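# Move the alphabetically first lettered box into the door tote

## Task

Find the box in the office whose top letter is earliest in the alphabet and place only that box inside the tote near the door, fully within its rim with no part overhanging; the robot must not tip over or finish leaning.

## Robot and tools

ROBOT. A Hello Robot Stretch 3 with one arm: a two-wheel base, a lift riding up a mast, and a telescoping arm that reaches out to the robot's right side. The gripper cannot move forward on its own; drive the base for that. The base is 0.33 m long, 0.34 m wide, round at the back, and pivots about the point between its drive wheels, 0.05 m behind the front edge. With the arm in and the wrist folded, turning sweeps a 0.28 m radius; an unfolded level wrist reaches past that circle. Loose objects may occasionally get nudged by something else.

FRAMES. Base frame: origin on the floor between the drive wheels, x forward, y left, z up, metres. hand_pose is reported in this frame, at the point where closed fingertips meet; with all wrist joints at zero its x axis points up, y back along the arm to the mast, z toward the rear. Fingertips are round 0.04 m pads. Odometry frame is where the base started; base_odometry counts wheel rotation only (slip counts as travel), heading in rad, left positive, -3.142 to 3.142.

move. One action per call. base takes exactly one key: {"translate_m": d}, a relative drive of d metres from where the base last reported itself (forward positive, -3 to 3), or {"rotate_rad": d}, a relative turn in place (left positive, -6.4 to 6.4). No sideways motion. joints is a single object of absolute targets by name: lift_m 0 to 1.1 m; arm_m 0 to 0.52 m extension; wrist_yaw_rad -1.345 to 4.42 (0 along the arm, positive swings toward the front); wrist_pitch_rad -1.57 to 0.451 (0 level, negative tips fingers down); wrist_roll_rad -2.911 to 2.918 (0 fingers side by side); gripper_m -0.089 to 0.179 (larger is wider; fingertip gap is 0.007 m below the value when nearly shut, 0.025 m below when wide); head_pan_rad -3.953 to 1.73 (0 forward, positive left, -1.57 along the arm); head_tilt_rad -1.53 to 0.419 (negative looks down). Done tolerances: ±0.004 for lift, arm, gripper; ±0.02 yaw and roll; ±0.05 pitch; ±0.1 head. Base and joint motions in one call start together. Optional: pace "default" or "max"; speeds, per-key top speeds up to max (default/max: translate 0.12/0.30 m/s, rotate 0.76/1.90 rad/s, lift 0.11/0.15 m/s, arm 0.14/0.40 m/s). The base is capped at 0.10 m/s and 0.63 rad/s unless lift_m < 0.30, arm_m < 0.03 and wrist_yaw_rad > 2.54. contact_limits, placed beside its own command: arm_m a motor_effort percent (1 to 100) where it halts; lift_m as {"down": n, "up": n}, 1 to 100 percent of force beyond free motion (below about 12 may trip spuriously; defaults 32-47 down, 21-36 up); translate_m or rotate_rad a wheel effort threshold, active only during that move. {"servos": "reboot"} alone re-enables servos that shut off. cameras picks images (head_camera, nav_camera, wrist_camera, all; [] none). blocking false returns in about 0.5 s while motion continues; a later move overrides only what it names. Actions last at most 15 s; moves time out at 14 s. Unknown keys make a call invalid; out-of-range values are refused, and a refusal or any uncommanded stop cancels the rest of that reply's move, wait and finished_scene calls.

wait(seconds 0 to 10) returns state and images, ending early if motion settles. stop brakes all running motions, which then hold and may keep pressing. zoom_image(camera, region [x0,y0,x1,y1] pixels, max 504x504) enlarges the latest image. finished_scene(scene) ends the scene irreversibly; the goal must hold without the robot.

RESULTS. The move line reads done, or the worst status: moving, off_target (resting away from target, possibly still pushing), contact_stop (that joint goes slack), time_out, torque_fault (joint limp until reboot). on_its_own reports uncommanded behaviour; "held at" is a target, not a reading. motor_effort is percent, positive toward higher values, bracket = peak in last action; positive wheel effort pushes forward. lidar_m: 12 distances in 30-degree sectors, 1st ahead, counter-clockwise (4th left, 7th behind, 10th right), at 0.17 m height, 0.15-12 m; "-" means nothing or very near; misses glass and thin legs. wrist_depth_mm and head_depth_mm: 7x7 median depths from top left (45-1000 mm and 280-4000 mm). base_tilt in degrees, forward and right positive, about 4 degrees of bias. If turned_by_wheels and turned_by_imu differ by over 0.15 rad, believe the IMU. head_camera images arrive rotated; turn them a quarter clockwise. nav_camera ones need a quarter counterclockwise.

GRIPPING. Close to a value below the object width to hold; open to at least 0.05 over its width (or fully) to release. Readings do not confirm a grasp; resend to re-squeeze if the stall guard relaxes.

CAUTIONS. Before folding the wrist over the base (yaw 3.0) or unfolding, put lift between 0.32 and 0.95, pitch -0.4, roll near 0; once folded the lift may go to 0.25. With yaw below -0.4 keep pitch at -0.5 or lower. Wrist and head have no contact stop and overheat under sustained force. Pushing on something rigid with the gripper above about 0.45 m, or driving while the gripper grips or hooks something fixed, can tip the robot; if base_tilt shows a lean, back the gripper off. Avoid drops, releasing moving items, slams, hard hits and very hard pushes. Time passes while you think, and running moves continue meanwhile.

Each tool is called after "Request:" as name(argument=value, ...), one argument or row to a line, values as JSON.

## Session

Request:
move(
)

Scene clock: 0.00 s.
base_odometry: x=+0.000 y=+0.000 heading=+0.000
turned_by_wheels: +0.000
turned_by_imu: +0.000
base_tilt: forward=+1.0 right=-0.1
lidar_m: 0.80 1.67 1.61 1.34 1.00 0.97 1.01 1.40 1.53 1.06 0.79 0.77
head_depth_mm: 723 721 721 719 718 715 717 / 769 768 768 764 764 763 762 / 821 821 819 818 816 815 815 / 884 878 876 874 879 872 871 / 948 944 944 942 942 938 935 / 2044 2152 2141 2178 2210 2205 2170 / 1930 1918 1938 1945 1954 1974 1973
base_status: not commanded
joint_positions: lift_m=+0.444 arm_m=+0.002 wrist_yaw_rad=+3.097 wrist_pitch_rad=-0.467 wrist_roll_rad=+0.000 gripper_m=+0.037 head_pan_rad=+0.000 head_tilt_rad=-0.002
joint_status: not commanded
measured_speeds: all 0
motor_effort: left_wheel=-0.3 right_wheel=+1.7 lift_m=+27.5 arm_m=-9.1 wrist_yaw_rad=+0.9 wrist_pitch_rad=+2.5 wrist_roll_rad=+0.7 gripper_m=-0.2 head_pan_rad=+0.6 head_tilt_rad=+6.0
hand_pose: x=-0.0114 y=+0.0710 z=+0.4454 quat_wxyz=(+0.179, +0.691, +0.148, +0.684) (m; base frame)
wrist_depth_mm: - - 146 - - - - / - - 158 - - - - / - - 172 - - - - / - 920 190 - - - - / 809 785 204 798 813 819 789 / 676 667 128 638 654 695 687 / 581 593 283 580 571 592 588
pictures: head_camera (sideways), nav_camera (sideways), wrist_camera
Images, in order (width x height): head_camera 896x504, nav_camera 672x504, wrist_camera 644x364.

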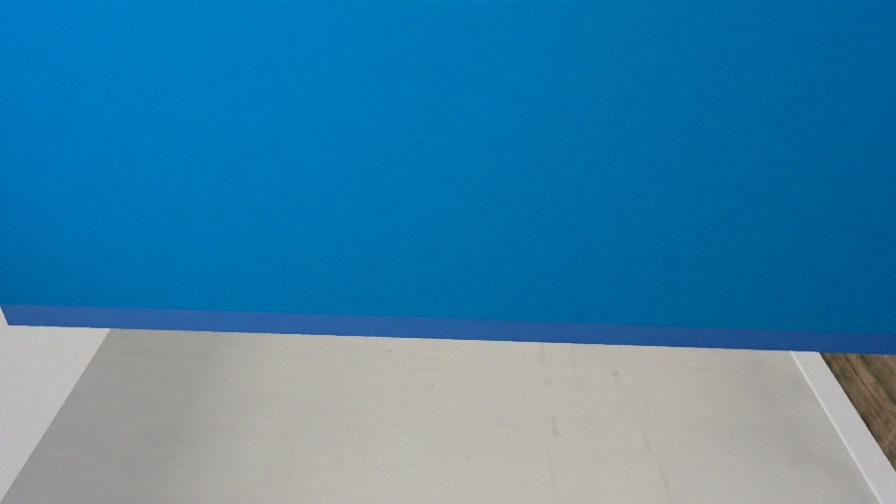

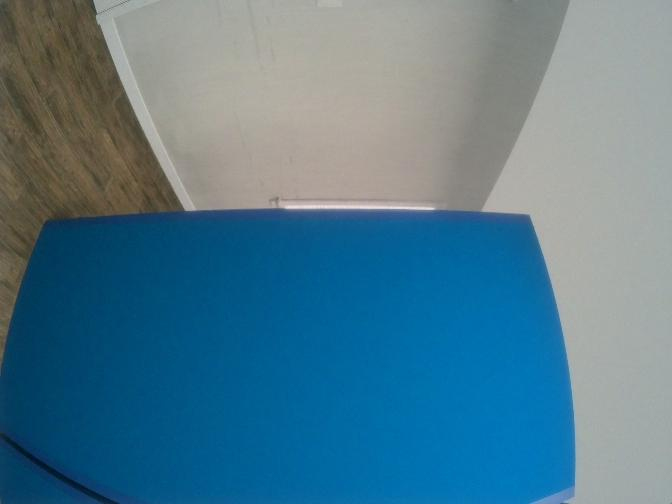

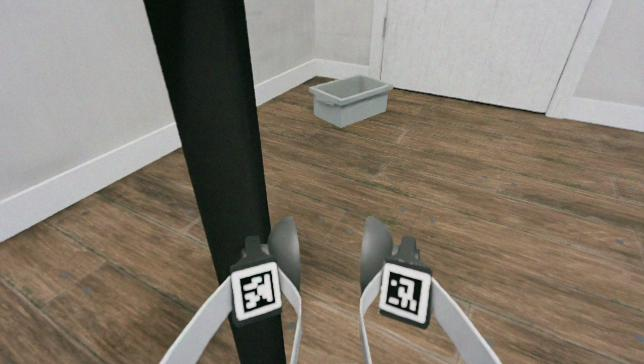

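Request:
move(
  joints={"head_pan_rad": 1.57, "head_tilt_rad": -0.4},
  cameras=["head_camera", "nav_camera"],
)

Request:
move(
  joints={"head_pan_rad": -0.8, "head_tilt_rad": -0.4},
  cameras=["head_camera", "nav_camera"],
)

Request:
move(
  joints={"head_pan_rad": -1.8, "head_tilt_rad": -0.4},
  cameras=["head_camera", "nav_camera"],
)

Request:
move(
  joints={"head_pan_rad": -2.9, "head_tilt_rad": -0.4},
  cameras=["head_camera", "nav_camera"],
)

Scene clock: 9.50 s.
move: done
base_odometry: x=+0.000 y=+0.000 heading=+0.000
turned_by_wheels: +0.000
turned_by_imu: +0.001
base_tilt: forward=+1.0 right=-0.1
lidar_m: 0.80 1.67 1.61 1.34 1.00 0.97 1.01 1.40 1.53 1.06 0.79 0.76
head_depth_mm: 1434 1502 1595 1700 1805 1788 1469 / 1536 1624 1711 1854 1953 1720 1452 / 1574 1687 1812 1965 2101 1707 1449 / 1386 1482 1619 1737 1881 1759 1442 / 1242 1322 1414 1512 1633 1690 1450 / 1122 1184 1260 1339 1424 1530 1435 / 1026 1078 1130 1203 1277 1358 1411
base_status: not commanded
joint_positions: lift_m=+0.444 arm_m=+0.002 wrist_yaw_rad=+3.097 wrist_pitch_rad=-0.467 wrist_roll_rad=+0.000 gripper_m=+0.037 head_pan_rad=+1.602 head_tilt_rad=-0.399
joint_status: all done
measured_speeds: all 0
motor_effort: left_wheel=-0.5(0.6) right_wheel=+2.3(2.6) lift_m=+30.1(30.6) arm_m=-20.3(20.5) wrist_yaw_rad=+0.5(1.2) wrist_pitch_rad=+2.5(2.7) wrist_roll_rad=+0.8(0.9) gripper_m=-0.3(1.2) head_pan_rad=-1.5(5.2) head_tilt_rad=-2.1(5.7)
hand_pose: x=-0.0114 y=+0.0710 z=+0.4454 quat_wxyz=(+0.179, +0.691, +0.148, +0.684) (m; base frame)
wrist_depth_mm: - - 146 - - - - / - - 158 - - - - / - - 172 - - - - / - 933 190 - - - - / 808 810 204 813 809 797 811 / 673 690 127 648 665 669 683 / 594 602 283 597 568 582 589
pictures: head_camera (sideways), nav_camera (sideways)
Images, in order (width x height): head_camera 896x504, nav_camera 672x504.

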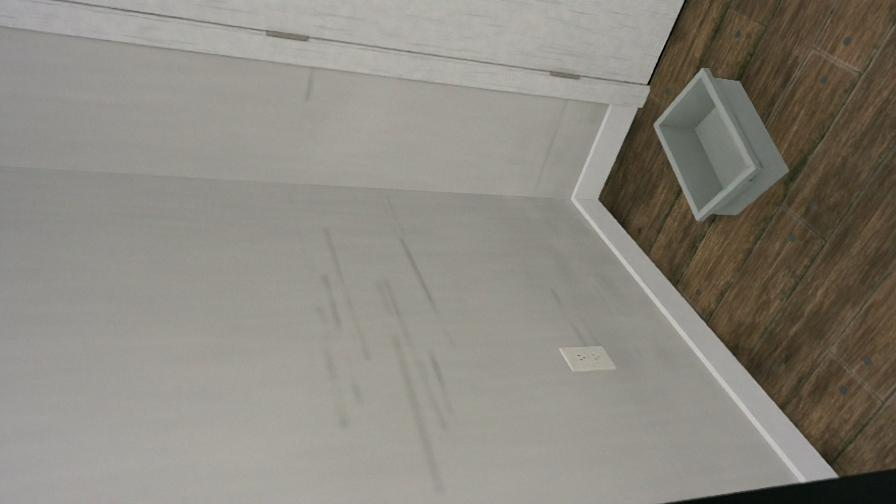

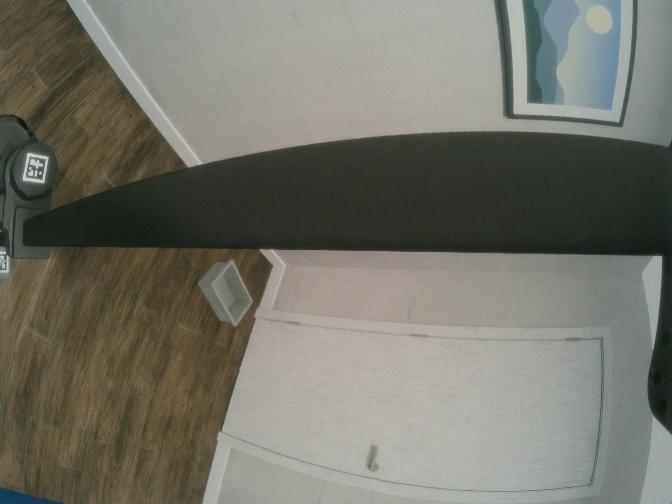

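Scene clock: 11.03 s.
move: done
base_odometry: x=+0.000 y=+0.000 heading=+0.000
turned_by_wheels: +0.000
turned_by_imu: +0.000
base_tilt: forward=+0.9 right=-0.1
lidar_m: 0.80 1.68 1.60 1.34 1.00 0.96 1.01 1.40 1.54 1.06 0.79 0.76
head_depth_mm: 687 741 801 874 956 1055 1186 / 672 721 782 845 924 1028 1136 / 665 717 769 837 915 1007 1114 / 644 688 743 805 873 963 1062 / 633 673 723 784 850 927 1027 / 619 661 703 764 828 906 994 / 607 648 694 743 807 882 966
base_status: not commanded
joint_positions: lift_m=+0.444 arm_m=+0.002 wrist_yaw_rad=+3.097 wrist_pitch_rad=-0.467 wrist_roll_rad=+0.000 gripper_m=+0.037 head_pan_rad=-0.836 head_tilt_rad=-0.400
joint_status: all done
measured_speeds: all 0
motor_effort: left_wheel=-0.5(0.6) right_wheel=+2.3(2.7) lift_m=+30.4(30.8) arm_m=-20.0(20.8) wrist_yaw_rad=+1.0(1.4) wrist_pitch_rad=+2.5(2.8) wrist_roll_rad=+0.9(1.1) gripper_m=+0.2(1.0) head_pan_rad=+2.0(5.8) head_tilt_rad=-2.1(4.6)
hand_pose: x=-0.0114 y=+0.0710 z=+0.4454 quat_wxyz=(+0.179, +0.691, +0.148, +0.684) (m; base frame)
wrist_depth_mm: - - 146 - - - - / - - 158 - - - - / - - 172 - - - - / - 945 190 - - - - / 797 790 204 803 792 817 804 / 680 684 128 630 657 681 674 / 582 613 282 588 579 587 582
pictures: head_camera (sideways), nav_camera (sideways)
Images, in order (width x height): head_camera 896x504, nav_camera 672x504.

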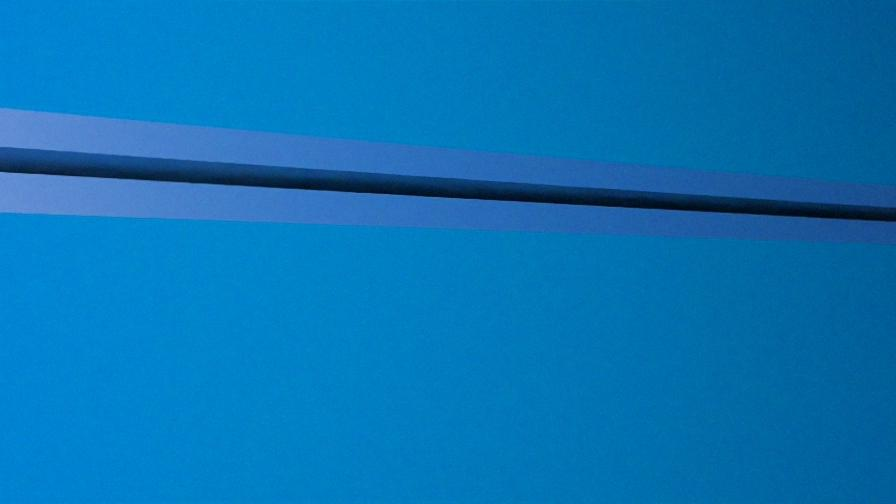

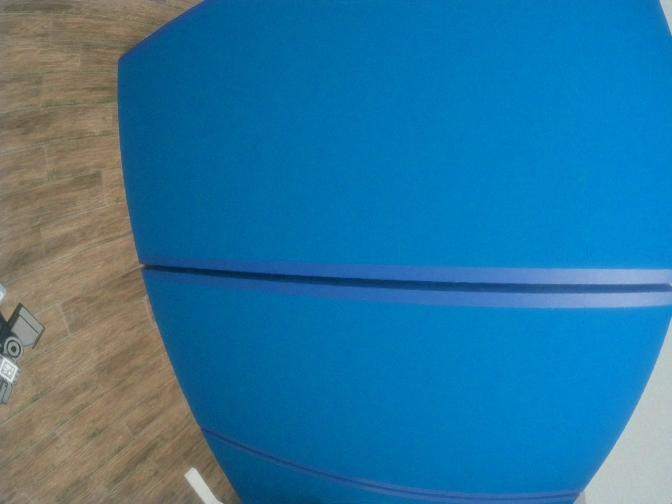

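Scene clock: 12.10 s.
move: done
base_odometry: x=+0.000 y=+0.000 heading=+0.000
turned_by_wheels: +0.000
turned_by_imu: +0.000
base_tilt: forward=+1.0 right=-0.1
lidar_m: 0.80 1.67 1.60 1.34 1.00 0.97 1.01 1.40 1.53 1.06 0.79 0.76
head_depth_mm: 1800 1890 1782 2113 2209 1783 1446 / 1850 1959 1755 1898 2203 1773 1453 / 1895 2024 1762 2339 2191 1777 1448 / 1898 2033 1932 2205 2112 1770 1435 / 1544 1648 1670 1864 1990 1767 1438 / 1284 1358 1423 1515 1602 1653 1440 / 1107 1150 1199 1255 1322 1395 1397
base_status: not commanded
joint_positions: lift_m=+0.444 arm_m=+0.002 wrist_yaw_rad=+3.097 wrist_pitch_rad=-0.467 wrist_roll_rad=+0.000 gripper_m=+0.037 head_pan_rad=-1.836 head_tilt_rad=-0.400
joint_status: all done
measured_speeds: all 0
motor_effort: left_wheel=-0.6(0.6) right_wheel=+2.2(2.8) lift_m=+30.4(30.7) arm_m=-20.1(20.8) wrist_yaw_rad=+0.8(1.2) wrist_pitch_rad=+2.4(2.7) wrist_roll_rad=+0.8(1.1) gripper_m=+0.8(1.2) head_pan_rad=+1.2(4.3) head_tilt_rad=-3.0(3.4)
hand_pose: x=-0.0114 y=+0.0710 z=+0.4454 quat_wxyz=(+0.179, +0.691, +0.148, +0.684) (m; base frame)
wrist_depth_mm: - - 146 - - - - / - - 158 - - - - / - - 171 - - - - / - 923 190 - - - - / 797 810 204 812 810 784 804 / 680 676 127 638 659 673 673 / 576 609 283 589 573 594 593
pictures: head_camera (sideways), nav_camera (sideways)
Images, in order (width x height): head_camera 896x504, nav_camera 672x504.

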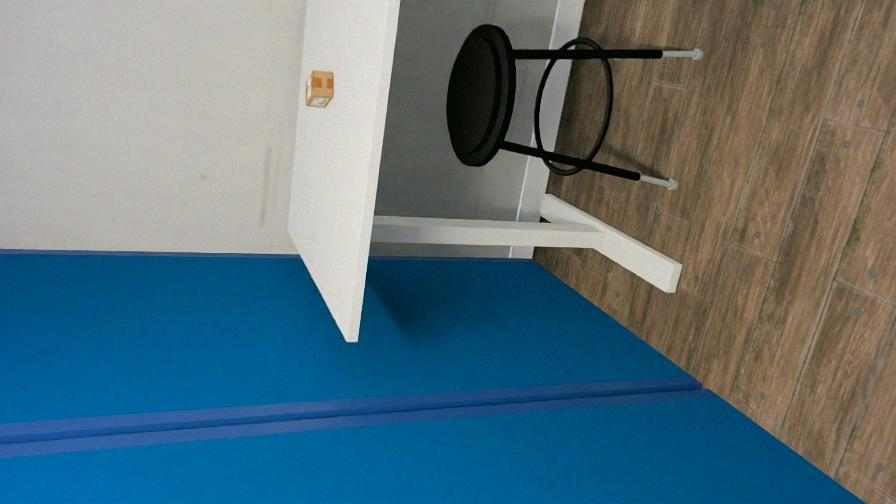

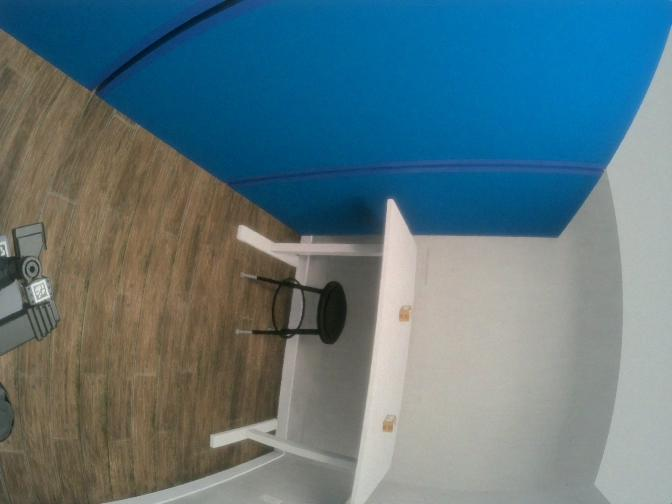

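Scene clock: 13.20 s.
move: done
base_odometry: x=+0.000 y=+0.000 heading=+0.000
turned_by_wheels: +0.000
turned_by_imu: +0.000
base_tilt: forward=+1.0 right=-0.2
lidar_m: 0.80 1.68 1.60 1.34 1.00 0.97 1.01 1.40 1.53 1.06 0.79 0.77
head_depth_mm: 935 981 1029 1088 1149 1226 1298 / 1012 1063 1123 1194 1261 1357 1398 / 1102 1162 1235 1324 1428 1514 1441 / 1204 1275 1372 1492 1605 1677 1448 / 1328 1428 1553 1690 1834 1745 1432 / 1503 1623 1743 1957 2086 1753 1446 / 1682 1835 1918 2261 2173 1746 1435
base_status: not commanded
joint_positions: lift_m=+0.444 arm_m=+0.002 wrist_yaw_rad=+3.097 wrist_pitch_rad=-0.467 wrist_roll_rad=+0.000 gripper_m=+0.037 head_pan_rad=-2.939 head_tilt_rad=-0.400
joint_status: all done
measured_speeds: all 0
motor_effort: left_wheel=-0.4(0.6) right_wheel=+2.0(2.7) lift_m=+30.3(30.7) arm_m=-19.7(20.7) wrist_yaw_rad=+0.6(1.1) wrist_pitch_rad=+2.6(2.8) wrist_roll_rad=+0.8(1.1) gripper_m=-0.4(1.0) head_pan_rad=+0.5(5.3) head_tilt_rad=-2.2(4.6)
hand_pose: x=-0.0114 y=+0.0710 z=+0.4454 quat_wxyz=(+0.179, +0.691, +0.148, +0.684) (m; base frame)
wrist_depth_mm: - - 146 - - - - / - - 158 - - - - / - - 173 - - - - / - 931 190 - - - - / 797 788 205 797 808 793 796 / 680 673 128 632 657 681 672 / 589 600 286 585 566 589 589
pictures: head_camera (sideways), nav_camera (sideways)
Images, in order (width x height): head_camera 896x504, nav_camera 672x504.

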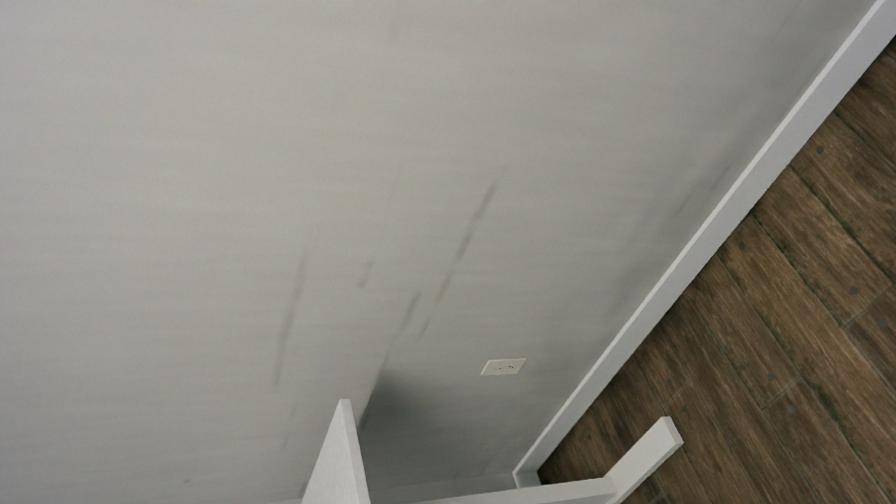

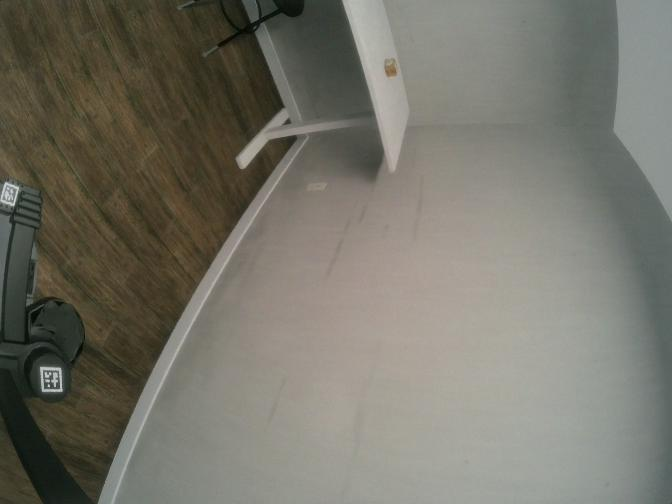

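Request:
move(
  joints={"head_pan_rad": 0.6, "head_tilt_rad": -0.3},
  cameras=["head_camera", "nav_camera"],
)

Request:
move(
  joints={"head_pan_rad": -2.0, "head_tilt_rad": -0.3},
  cameras=["head_camera", "nav_camera"],
)

Scene clock: 23.00 s.
move: done
base_odometry: x=+0.000 y=+0.000 heading=+0.000
turned_by_wheels: +0.000
turned_by_imu: +0.001
base_tilt: forward=+1.0 right=+0.0
lidar_m: 0.80 1.67 1.60 1.34 1.00 0.97 1.01 1.40 1.53 1.06 0.79 0.76
head_depth_mm: 1660 1754 1870 2026 2166 2006 1580 / 1615 1699 1798 1918 2059 1973 1579 / 1557 1638 1740 1822 1984 2000 1566 / 1509 1581 1654 1767 1879 1963 1564 / 1443 1529 1602 1714 1807 1903 1564 / 1391 1461 1528 1628 1721 1817 1562 / 1359 1421 1472 1573 1654 1773 1571
base_status: not commanded
joint_positions: lift_m=+0.444 arm_m=+0.002 wrist_yaw_rad=+3.097 wrist_pitch_rad=-0.467 wrist_roll_rad=+0.000 gripper_m=+0.037 head_pan_rad=+0.615 head_tilt_rad=-0.301
joint_status: all done
measured_speeds: translate_m=+0.000 rotate_rad=+0.000 lift_m=+0.000 arm_m=+0.000 wrist_yaw_rad=+0.000 wrist_pitch_rad=+0.000 wrist_roll_rad=+0.000 head_pan_rad=-0.024 head_tilt_rad=+0.000
motor_effort: left_wheel=-0.4(0.6) right_wheel=+2.2(2.7) lift_m=+30.0(30.7) arm_m=-19.6(20.3) wrist_yaw_rad=+0.7(1.5) wrist_pitch_rad=+2.4(2.9) wrist_roll_rad=+0.9(1.1) gripper_m=-0.4(1.2) head_pan_rad=-3.6(5.3) head_tilt_rad=+3.5(6.2)
hand_pose: x=-0.0114 y=+0.0710 z=+0.4454 quat_wxyz=(+0.179, +0.691, +0.148, +0.684) (m; base frame)
wrist_depth_mm: - - 146 - - - - / - - 158 - - - - / - - 173 - - - - / - 942 189 - - - - / 803 804 204 814 791 797 802 / 672 686 128 648 656 675 680 / 577 603 282 588 571 587 588
pictures: head_camera (sideways), nav_camera (sideways)
Images, in order (width x height): head_camera 896x504, nav_camera 672x504.

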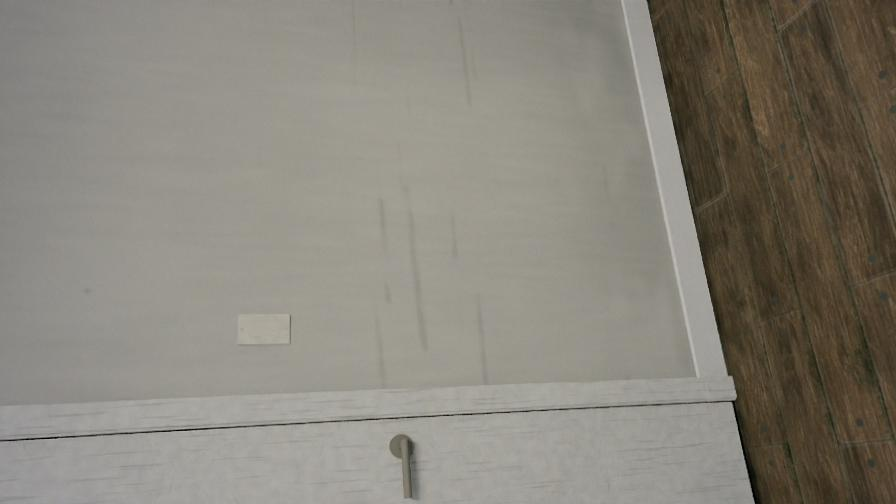

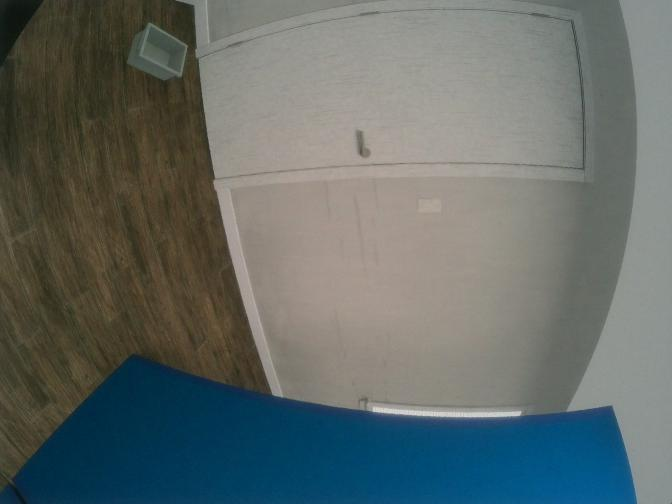

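Scene clock: 24.60 s.
move: done
base_odometry: x=+0.000 y=+0.000 heading=+0.000
turned_by_wheels: +0.000
turned_by_imu: +0.000
base_tilt: forward=+1.0 right=-0.1
lidar_m: 0.80 1.67 1.60 1.34 0.99 0.97 1.01 1.40 1.53 1.06 0.79 0.77
head_depth_mm: 1822 1911 2014 1802 2244 2003 1593 / 1848 1942 2031 1798 2308 1989 1578 / 1863 1950 2060 1783 2284 1926 1582 / 1897 1973 2069 1750 2345 1915 1566 / 1929 2022 2120 2244 2380 1978 1577 / 1912 2019 2107 1806 2128 1978 1561 / 1660 1695 1722 1695 1826 1824 1554
base_status: not commanded
joint_positions: lift_m=+0.444 arm_m=+0.002 wrist_yaw_rad=+3.097 wrist_pitch_rad=-0.467 wrist_roll_rad=+0.000 gripper_m=+0.037 head_pan_rad=-2.047 head_tilt_rad=-0.300
joint_status: all done
measured_speeds: all 0
motor_effort: left_wheel=-0.2(0.7) right_wheel=+2.4(2.8) lift_m=+30.0(30.3) arm_m=-19.6(20.2) wrist_yaw_rad=+1.1(1.4) wrist_pitch_rad=+2.4(2.8) wrist_roll_rad=+1.1(1.1) gripper_m=+0.0(1.3) head_pan_rad=+2.6(4.7) head_tilt_rad=+4.1(6.2)
hand_pose: x=-0.0114 y=+0.0710 z=+0.4454 quat_wxyz=(+0.179, +0.691, +0.148, +0.684) (m; base frame)
wrist_depth_mm: - - 146 - - - - / - - 158 - - - - / - - 172 - - - - / - 922 190 - - - - / 796 809 205 799 798 802 793 / 683 671 127 640 663 679 683 / 578 603 282 586 571 597 582
pictures: head_camera (sideways), nav_camera (sideways)
Images, in order (width x height): head_camera 896x504, nav_camera 672x504.

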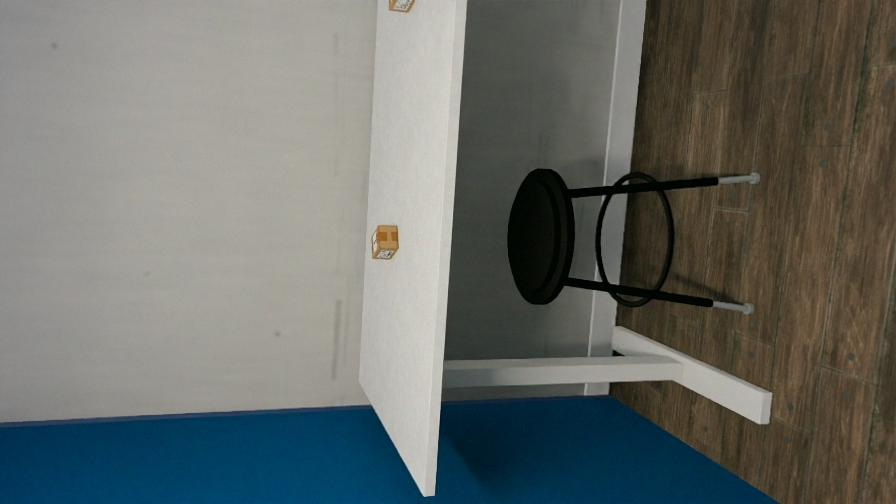

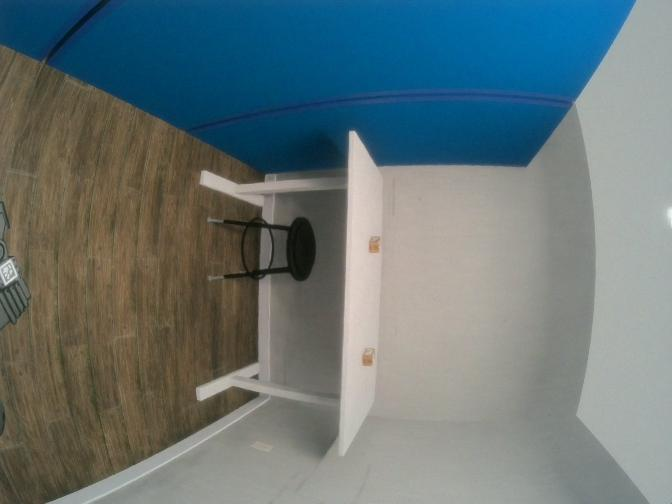

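Request:
zoom_image(
  camera="head_camera",
  region=[340, 200, 430, 280],
)

Request:
zoom_image(
  camera="nav_camera",
  region=[340, 325, 400, 385],
)

Scaled by 5.600 from the camera's 896x504 image, which has a finer 1280x720 frame.

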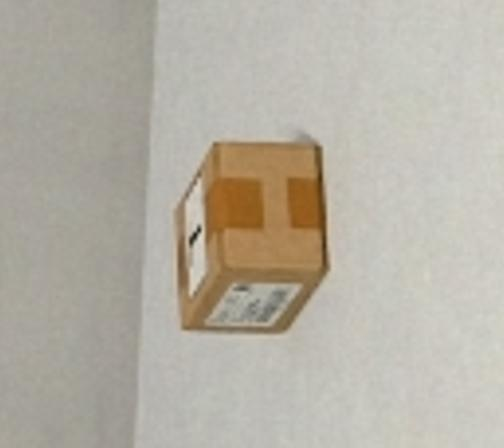

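Scaled by 8.400 from the camera's 672x504 image, which has a finer 792x594 frame.

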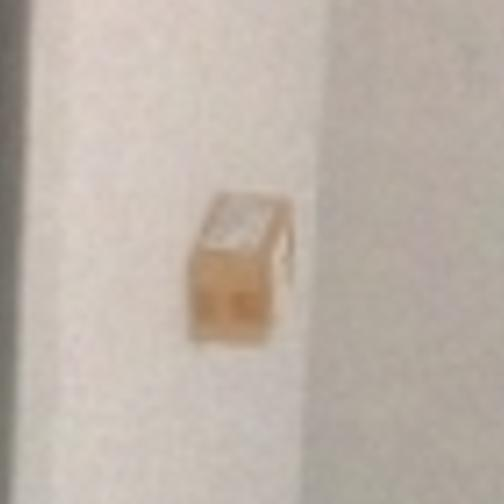

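Request:
move(
  joints={"lift_m": 0.27, "head_pan_rad": 0.0, "head_tilt_rad": -0.5},
  base={"rotate_rad": 0.993},
)

Scene clock: 71.07 s.
move: done
base_odometry: x=+0.000 y=+0.000 heading=+0.992
turned_by_wheels: +0.992
turned_by_imu: +0.989
base_tilt: forward=+1.0 right=-0.2
lidar_m: 1.60 1.43 1.01 0.96 0.99 1.31 1.53 1.14 0.81 0.77 0.79 1.71
head_depth_mm: 1374 1470 1625 1771 1916 1614 1348 / 1356 1464 1607 1794 1924 1616 1336 / 1359 1474 1604 1767 1927 1613 1338 / 1357 1471 1610 1786 1915 1595 1332 / 1370 1491 1619 1800 1911 1599 1329 / 1374 1492 1631 1806 1943 1585 1337 / 1385 1499 1655 1808 1951 1548 1331
base_status: done
joint_positions: lift_m=+0.270 arm_m=+0.002 wrist_yaw_rad=+3.097 wrist_pitch_rad=-0.468 wrist_roll_rad=+0.000 gripper_m=+0.037 head_pan_rad=+0.014 head_tilt_rad=-0.499
joint_status: all done
measured_speeds: translate_m=+0.000 rotate_rad=+0.000 lift_m=+0.000 arm_m=+0.000 wrist_yaw_rad=+0.000 wrist_pitch_rad=+0.000 wrist_roll_rad=+0.000 head_pan_rad=-0.024 head_tilt_rad=+0.000
motor_effort: left_wheel=-9.8(14.7) right_wheel=+10.7(14.4) lift_m=+22.2(26.0) arm_m=-20.1(20.6) wrist_yaw_rad=+1.1(1.4) wrist_pitch_rad=+2.9(2.9) wrist_roll_rad=+0.8(1.0) gripper_m=-0.3(1.4) head_pan_rad=-3.6(5.3) head_tilt_rad=-2.7(5.6)
hand_pose: x=-0.0114 y=+0.0709 z=+0.2716 quat_wxyz=(+0.180, +0.691, +0.149, +0.684) (m; base frame)
wrist_depth_mm: - - 143 - - - - / - - 157 - - - - / 903 838 173 885 885 866 863 / 668 678 189 699 671 688 681 / 563 561 205 552 559 563 566 / 471 288 128 272 462 473 471 / 248 257 242 248 263 416 408
pictures: head_camera (sideways), nav_camera (sideways), wrist_camera
Images, in order (width x height): head_camera 896x504, nav_camera 672x504, wrist_camera 644x364.

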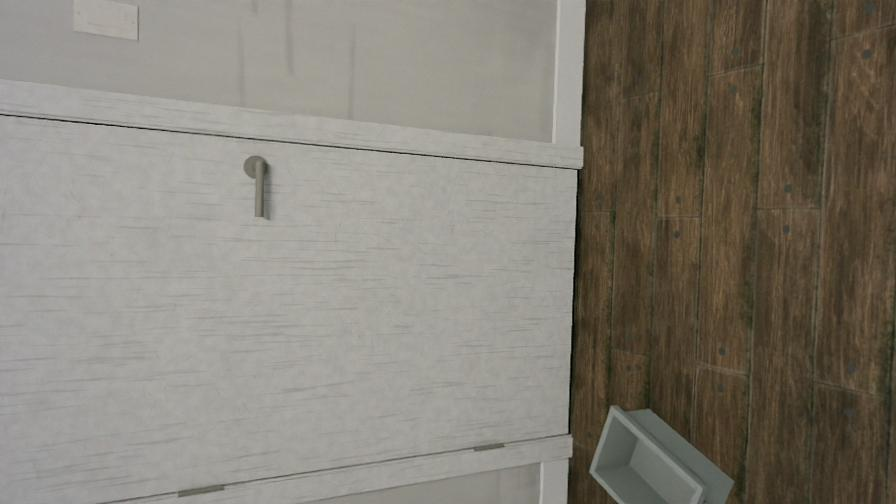

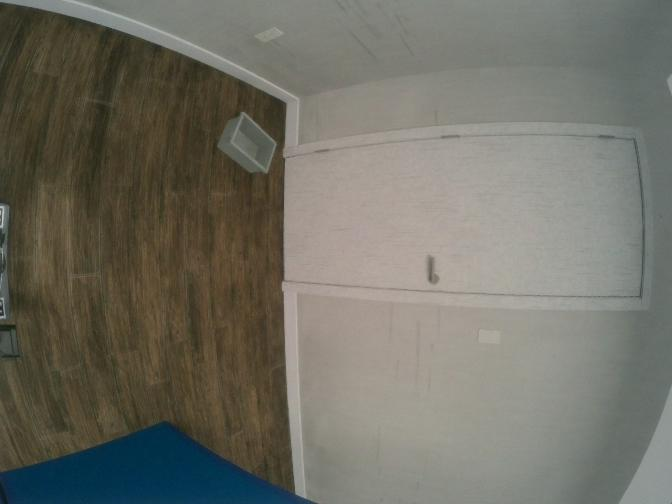

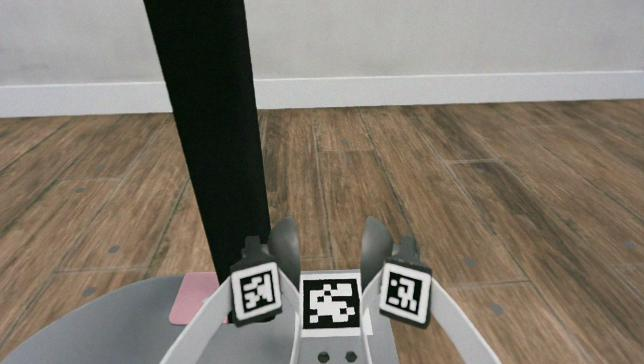

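Request:
move(
  base={"translate_m": 1.0},
  joints={"head_pan_rad": -1.57, "head_tilt_rad": -0.4},
  pace="max",
)

Request:
move(
  joints={"head_pan_rad": -2.1},
  cameras=["head_camera", "nav_camera"],
)

Request:
move(
  joints={"head_pan_rad": -1.0},
  cameras=["head_camera", "nav_camera"],
)

Scene clock: 88.37 s.
move: done
base_odometry: x=+0.547 y=+0.837 heading=+0.992
turned_by_wheels: +0.000
turned_by_imu: +0.000
base_tilt: forward=+0.8 right=-0.1
lidar_m: 0.61 0.63 0.83 1.01 1.03 1.37 2.53 1.08 0.80 1.11 0.94 0.63
head_depth_mm: 3236 3378 1122 1102 1085 1069 1059 / 3262 3354 3730 3300 2332 1717 1412 / 3221 3460 3806 3289 2302 1769 1450 / 3240 3415 3699 3290 2266 1788 1445 / 3300 3594 3698 3268 2269 1766 1440 / 2692 2740 2786 2803 2286 1768 1427 / 1850 1855 1878 1932 1981 1743 1421
base_status: done
joint_positions: lift_m=+0.270 arm_m=+0.002 wrist_yaw_rad=+3.097 wrist_pitch_rad=-0.468 wrist_roll_rad=+0.000 gripper_m=+0.037 head_pan_rad=-1.571 head_tilt_rad=-0.400
joint_status: all done
measured_speeds: all 0
motor_effort: left_wheel=+2.0(13.3) right_wheel=+3.1(20.4) lift_m=+28.0(30.8) arm_m=-20.0(20.7) wrist_yaw_rad=+1.1(1.4) wrist_pitch_rad=+2.5(3.0) wrist_roll_rad=+0.8(1.1) gripper_m=-0.1(1.5) head_pan_rad=+3.1(6.0) head_tilt_rad=+3.3(5.6)
hand_pose: x=-0.0114 y=+0.0709 z=+0.2716 quat_wxyz=(+0.180, +0.691, +0.149, +0.684) (m; base frame)
wrist_depth_mm: - - 143 - - - 619 / - - 158 - - - 686 / 880 801 172 822 - 835 701 / 687 685 190 693 663 682 658 / 563 556 205 562 558 562 560 / 473 291 127 271 459 472 468 / 249 256 244 249 260 410 410
pictures: head_camera (sideways), nav_camera (sideways), wrist_camera
Images, in order (width x height): head_camera 896x504, nav_camera 672x504, wrist_camera 644x364.

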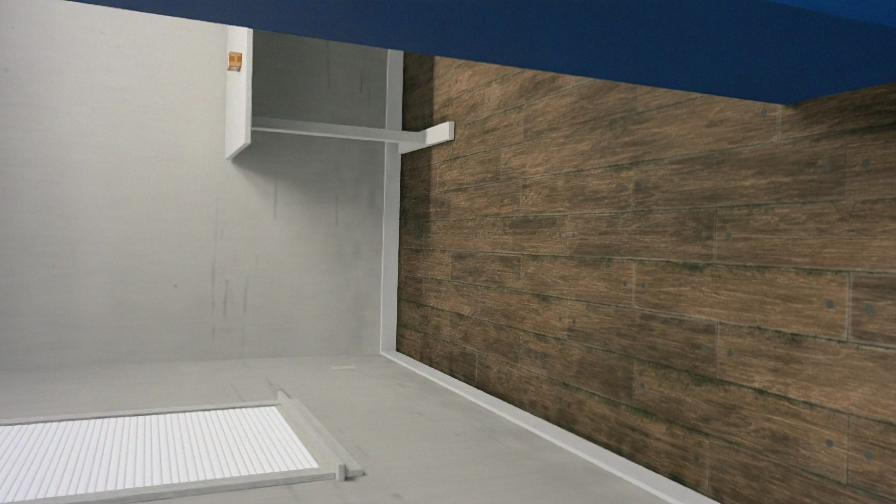

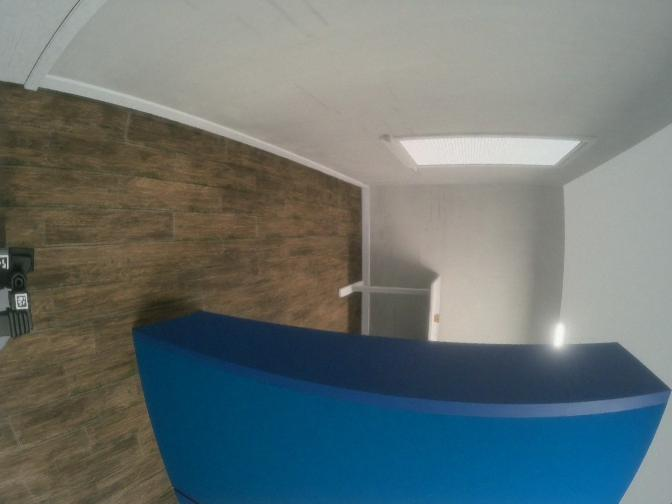

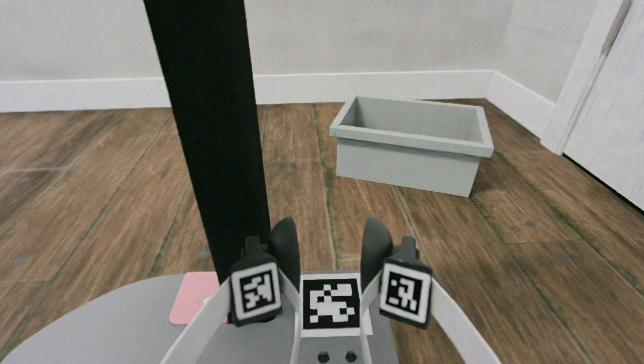

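Scene clock: 89.27 s.
move: done
base_odometry: x=+0.547 y=+0.837 heading=+0.992
turned_by_wheels: +0.000
turned_by_imu: +0.000
base_tilt: forward=+0.9 right=-0.1
lidar_m: 0.61 0.63 0.84 1.01 1.03 1.37 2.52 1.07 0.80 1.11 0.94 0.63
head_depth_mm: 818 890 970 1071 1191 1342 1425 / 775 836 911 992 1102 1226 1362 / 732 787 853 929 1022 1117 1265 / 694 744 800 868 943 1038 1153 / 679 727 785 855 937 1033 1150 / 815 897 997 1114 1267 1476 1408 / 3197 3385 3629 3154 2269 1768 1437
base_status: not commanded
joint_positions: lift_m=+0.270 arm_m=+0.002 wrist_yaw_rad=+3.097 wrist_pitch_rad=-0.468 wrist_roll_rad=+0.000 gripper_m=+0.037 head_pan_rad=-2.106 head_tilt_rad=-0.400
joint_status: all done
measured_speeds: all 0
motor_effort: left_wheel=+1.8(1.9) right_wheel=+3.3(3.5) lift_m=+26.4(28.1) arm_m=-20.1(20.3) wrist_yaw_rad=+0.7(1.2) wrist_pitch_rad=+2.8(3.0) wrist_roll_rad=+0.8(1.0) gripper_m=-0.3(0.8) head_pan_rad=-3.5(5.1) head_tilt_rad=+4.4(4.4)
hand_pose: x=-0.0114 y=+0.0709 z=+0.2716 quat_wxyz=(+0.180, +0.691, +0.149, +0.684) (m; base frame)
wrist_depth_mm: - - 143 - - - 632 / - - 158 - - - 684 / 892 820 173 836 - 848 707 / 697 669 189 693 652 678 654 / 561 559 205 562 559 571 561 / 476 291 128 270 462 477 474 / 249 254 242 250 263 407 409
pictures: head_camera (sideways), nav_camera (sideways)
Images, in order (width x height): head_camera 896x504, nav_camera 672x504.

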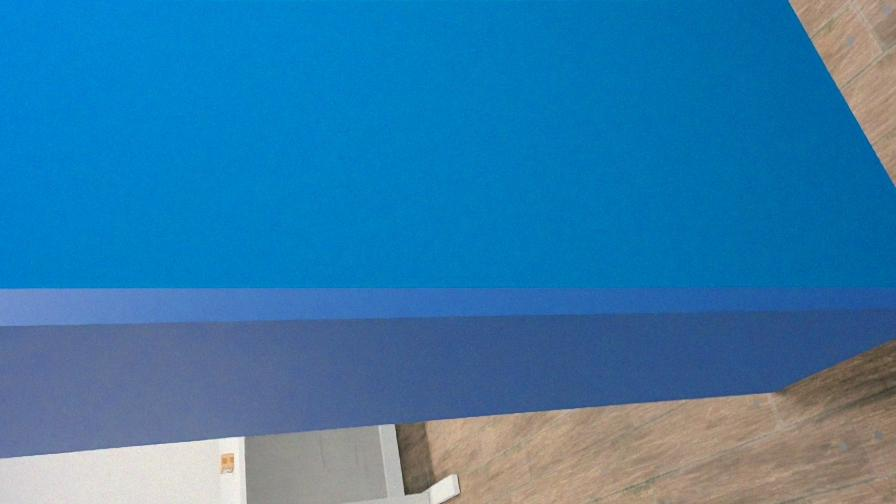

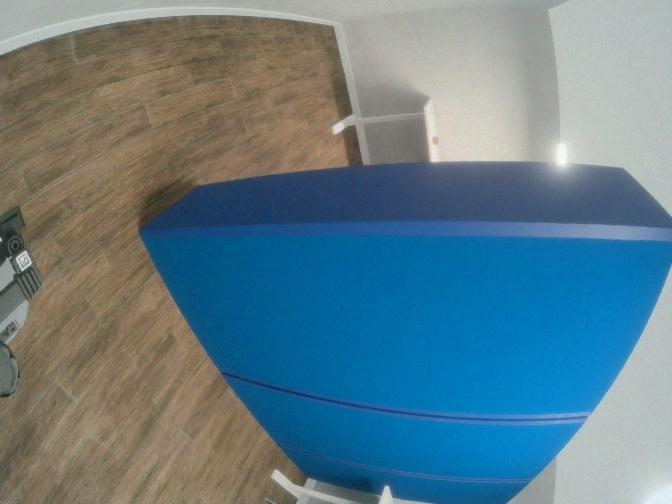

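Scene clock: 90.37 s.
move: done
base_odometry: x=+0.547 y=+0.837 heading=+0.992
turned_by_wheels: +0.000
turned_by_imu: +0.000
base_tilt: forward=+0.9 right=+0.0
lidar_m: 0.61 0.63 0.83 1.01 1.03 1.38 2.52 1.08 0.80 1.11 0.94 0.63
head_depth_mm: 1504 1692 1935 2334 2283 1778 1460 / 1262 1374 1535 1729 1978 1780 1451 / 1061 1153 1261 1405 1555 1667 1445 / 924 992 1071 1169 1279 1412 1384 / 821 869 935 1002 1086 1178 1282 / 736 776 828 876 943 1006 1090 / 668 700 738 782 829 885 950
base_status: not commanded
joint_positions: lift_m=+0.270 arm_m=+0.002 wrist_yaw_rad=+3.097 wrist_pitch_rad=-0.468 wrist_roll_rad=+0.000 gripper_m=+0.037 head_pan_rad=-0.983 head_tilt_rad=-0.400
joint_status: all done
measured_speeds: all 0
motor_effort: left_wheel=+1.8(2.0) right_wheel=+3.0(3.6) lift_m=+24.6(26.6) arm_m=-20.0(20.4) wrist_yaw_rad=+0.6(1.4) wrist_pitch_rad=+2.5(3.0) wrist_roll_rad=+0.9(1.0) gripper_m=-0.5(1.1) head_pan_rad=+0.7(4.4) head_tilt_rad=+3.3(4.0)
hand_pose: x=-0.0114 y=+0.0709 z=+0.2716 quat_wxyz=(+0.180, +0.691, +0.149, +0.684) (m; base frame)
wrist_depth_mm: - - 143 - - - 632 / - - 158 - - - 687 / 879 849 173 827 - 825 706 / 681 691 190 687 653 683 660 / 558 561 205 561 561 561 566 / 468 291 127 271 464 473 474 / 248 255 243 250 263 412 412
pictures: head_camera (sideways), nav_camera (sideways)
Images, in order (width x height): head_camera 896x504, nav_camera 672x504.

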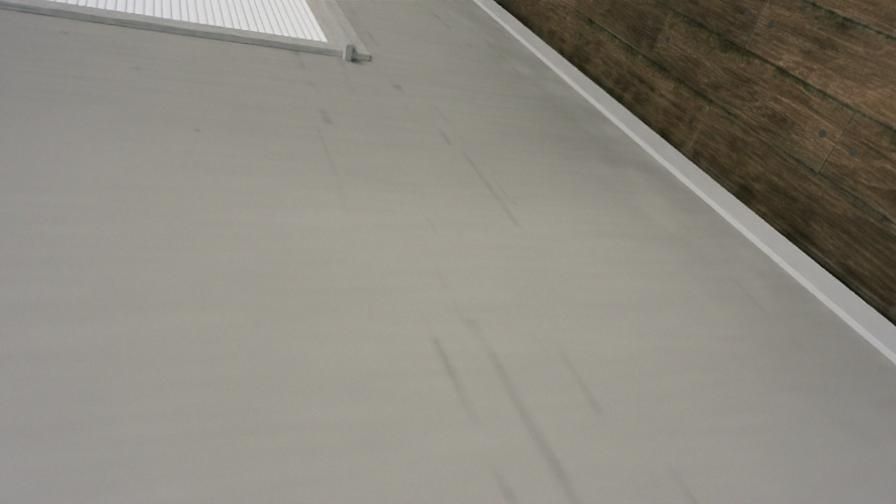

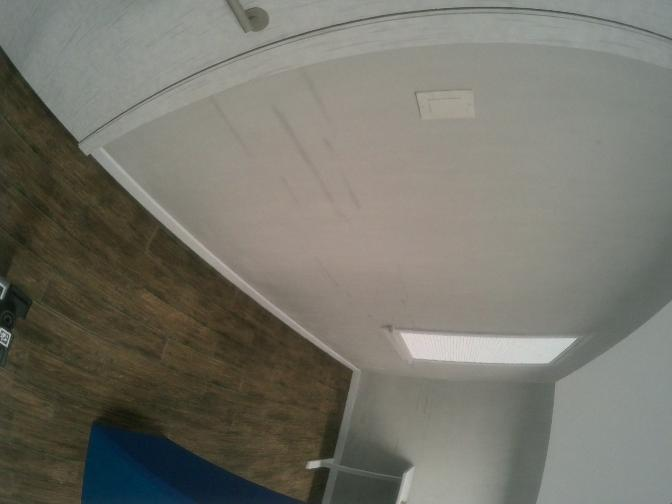

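Request:
move(
  base={"rotate_rad": -1.571},
  joints={"head_pan_rad": 0.0, "head_tilt_rad": -0.3},
  pace="max",
  cameras=["head_camera"],
)

Request:
move(
  base={"translate_m": 1.4},
  joints={"head_pan_rad": -0.5, "head_tilt_rad": -0.4},
  pace="max",
  cameras=["head_camera", "nav_camera"],
)

Scene clock: 96.73 s.
move: done
base_odometry: x=+0.547 y=+0.837 heading=-0.578
turned_by_wheels: -1.571
turned_by_imu: -1.563
base_tilt: forward=+1.0 right=-0.2
lidar_m: 1.15 0.93 0.63 0.61 0.63 0.85 1.01 1.04 1.39 2.52 1.06 0.80
head_depth_mm: 3244 3374 3590 3480 1149 1126 1105 / 3293 3535 3616 3723 2760 1986 1598 / 3336 3438 3710 3809 2755 2000 1582 / 3292 3458 3623 3811 2687 1986 1569 / 3308 3500 3657 3783 2722 1975 1574 / 2354 2448 2474 2582 2445 1962 1561 / 1728 1714 1790 1813 1881 1831 1567
base_status: done
joint_positions: lift_m=+0.270 arm_m=+0.002 wrist_yaw_rad=+3.097 wrist_pitch_rad=-0.468 wrist_roll_rad=+0.000 gripper_m=+0.037 head_pan_rad=+0.010 head_tilt_rad=-0.299
joint_status: all done
measured_speeds: all 0
motor_effort: left_wheel=+8.9(18.2) right_wheel=-9.7(15.2) lift_m=+24.8(24.8) arm_m=-19.7(20.7) wrist_yaw_rad=+1.4(1.4) wrist_pitch_rad=+2.8(2.9) wrist_roll_rad=+0.9(1.1) gripper_m=-0.5(1.3) head_pan_rad=-1.4(4.1) head_tilt_rad=+2.8(6.1)
hand_pose: x=-0.0114 y=+0.0709 z=+0.2716 quat_wxyz=(+0.180, +0.691, +0.149, +0.684) (m; base frame)
wrist_depth_mm: - - 143 - 601 - - / - - 156 - 641 - - / - - 171 - 714 - - / 652 690 189 690 695 686 701 / 559 563 204 558 564 559 559 / 478 291 128 271 461 474 473 / 249 255 243 250 264 407 412
pictures: head_camera (sideways)
Images, in order (width x height): head_camera 896x504.

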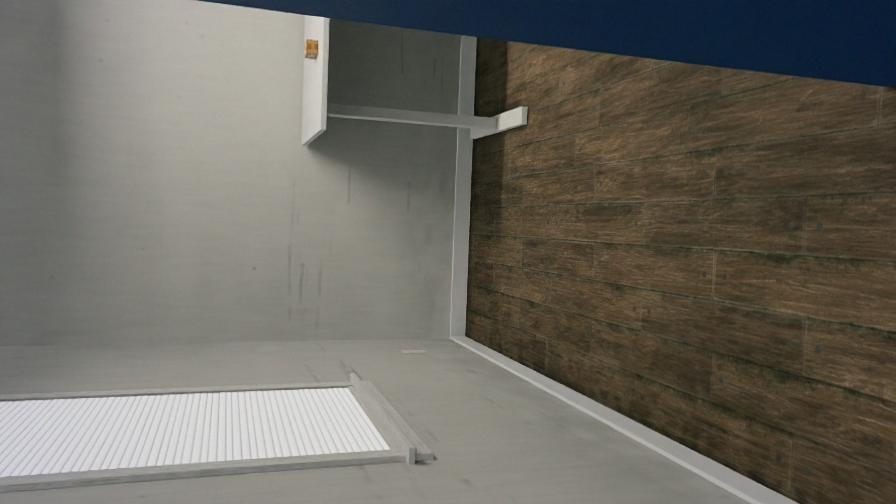

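Scene clock: 102.80 s.
move: done
base_odometry: x=+1.719 y=+0.073 heading=-0.578
turned_by_wheels: +0.000
turned_by_imu: -0.001
base_tilt: forward=+0.9 right=-0.1
lidar_m: 1.96 0.98 0.70 0.67 0.69 0.93 2.38 0.42 0.36 1.18 2.93 2.46
head_depth_mm: 2645 2834 3077 3256 2305 1773 1450 / 2495 2722 2868 2983 2300 1772 1448 / 2381 2572 2735 2910 2282 1766 1425 / 2291 2423 2560 2842 2289 1752 1433 / 2159 2317 2475 2704 2265 1731 1440 / 2082 2240 1955 2511 2194 1757 1433 / 2008 2143 2234 2418 2252 1757 1428
base_status: done
joint_positions: lift_m=+0.270 arm_m=+0.002 wrist_yaw_rad=+3.097 wrist_pitch_rad=-0.468 wrist_roll_rad=+0.000 gripper_m=+0.037 head_pan_rad=-0.500 head_tilt_rad=-0.400
joint_status: all done
measured_speeds: all 0
motor_effort: left_wheel=+9.4(18.5) right_wheel=-4.3(9.7) lift_m=+28.8(30.7) arm_m=-14.9(20.0) wrist_yaw_rad=+0.7(1.3) wrist_pitch_rad=+2.7(3.1) wrist_roll_rad=+0.8(1.2) gripper_m=-1.0(1.3) head_pan_rad=+3.8(5.2) head_tilt_rad=-1.5(3.2)
hand_pose: x=-0.0114 y=+0.0709 z=+0.2716 quat_wxyz=(+0.180, +0.691, +0.149, +0.684) (m; base frame)
wrist_depth_mm: - - 143 - - - - / - - 155 - - - - / - - 171 - - - - / 689 687 190 691 680 697 694 / 563 562 204 569 558 561 551 / 479 290 128 271 454 477 473 / 248 257 243 250 262 409 414
pictures: head_camera (sideways), nav_camera (sideways)
Images, in order (width x height): head_camera 896x504, nav_camera 672x504.

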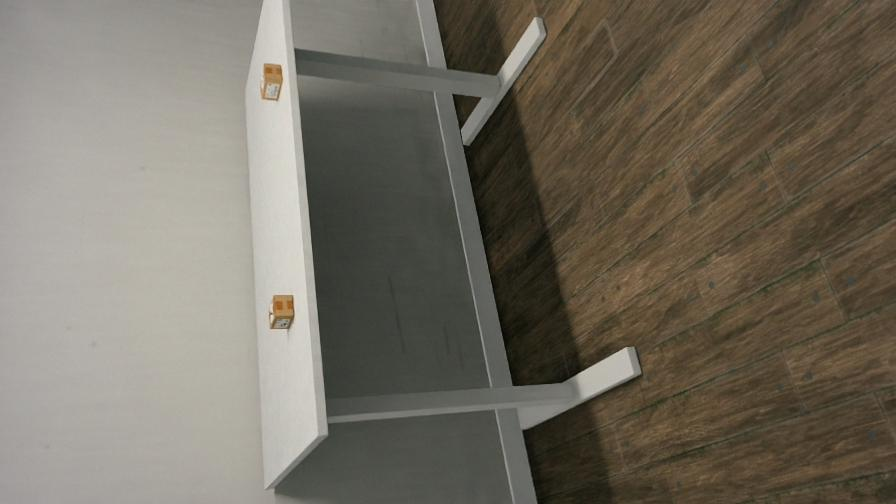

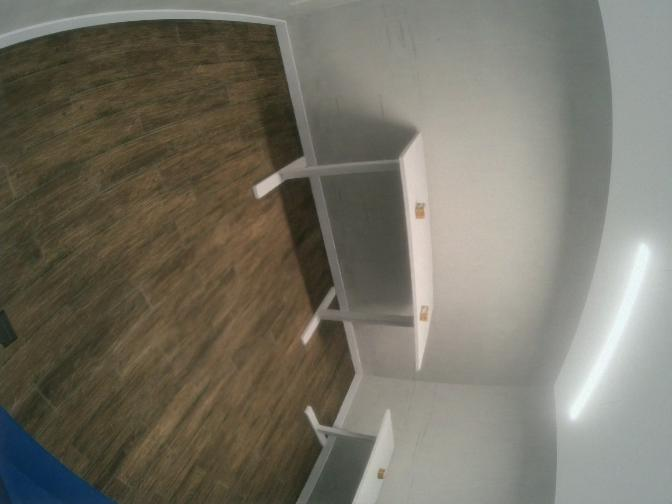

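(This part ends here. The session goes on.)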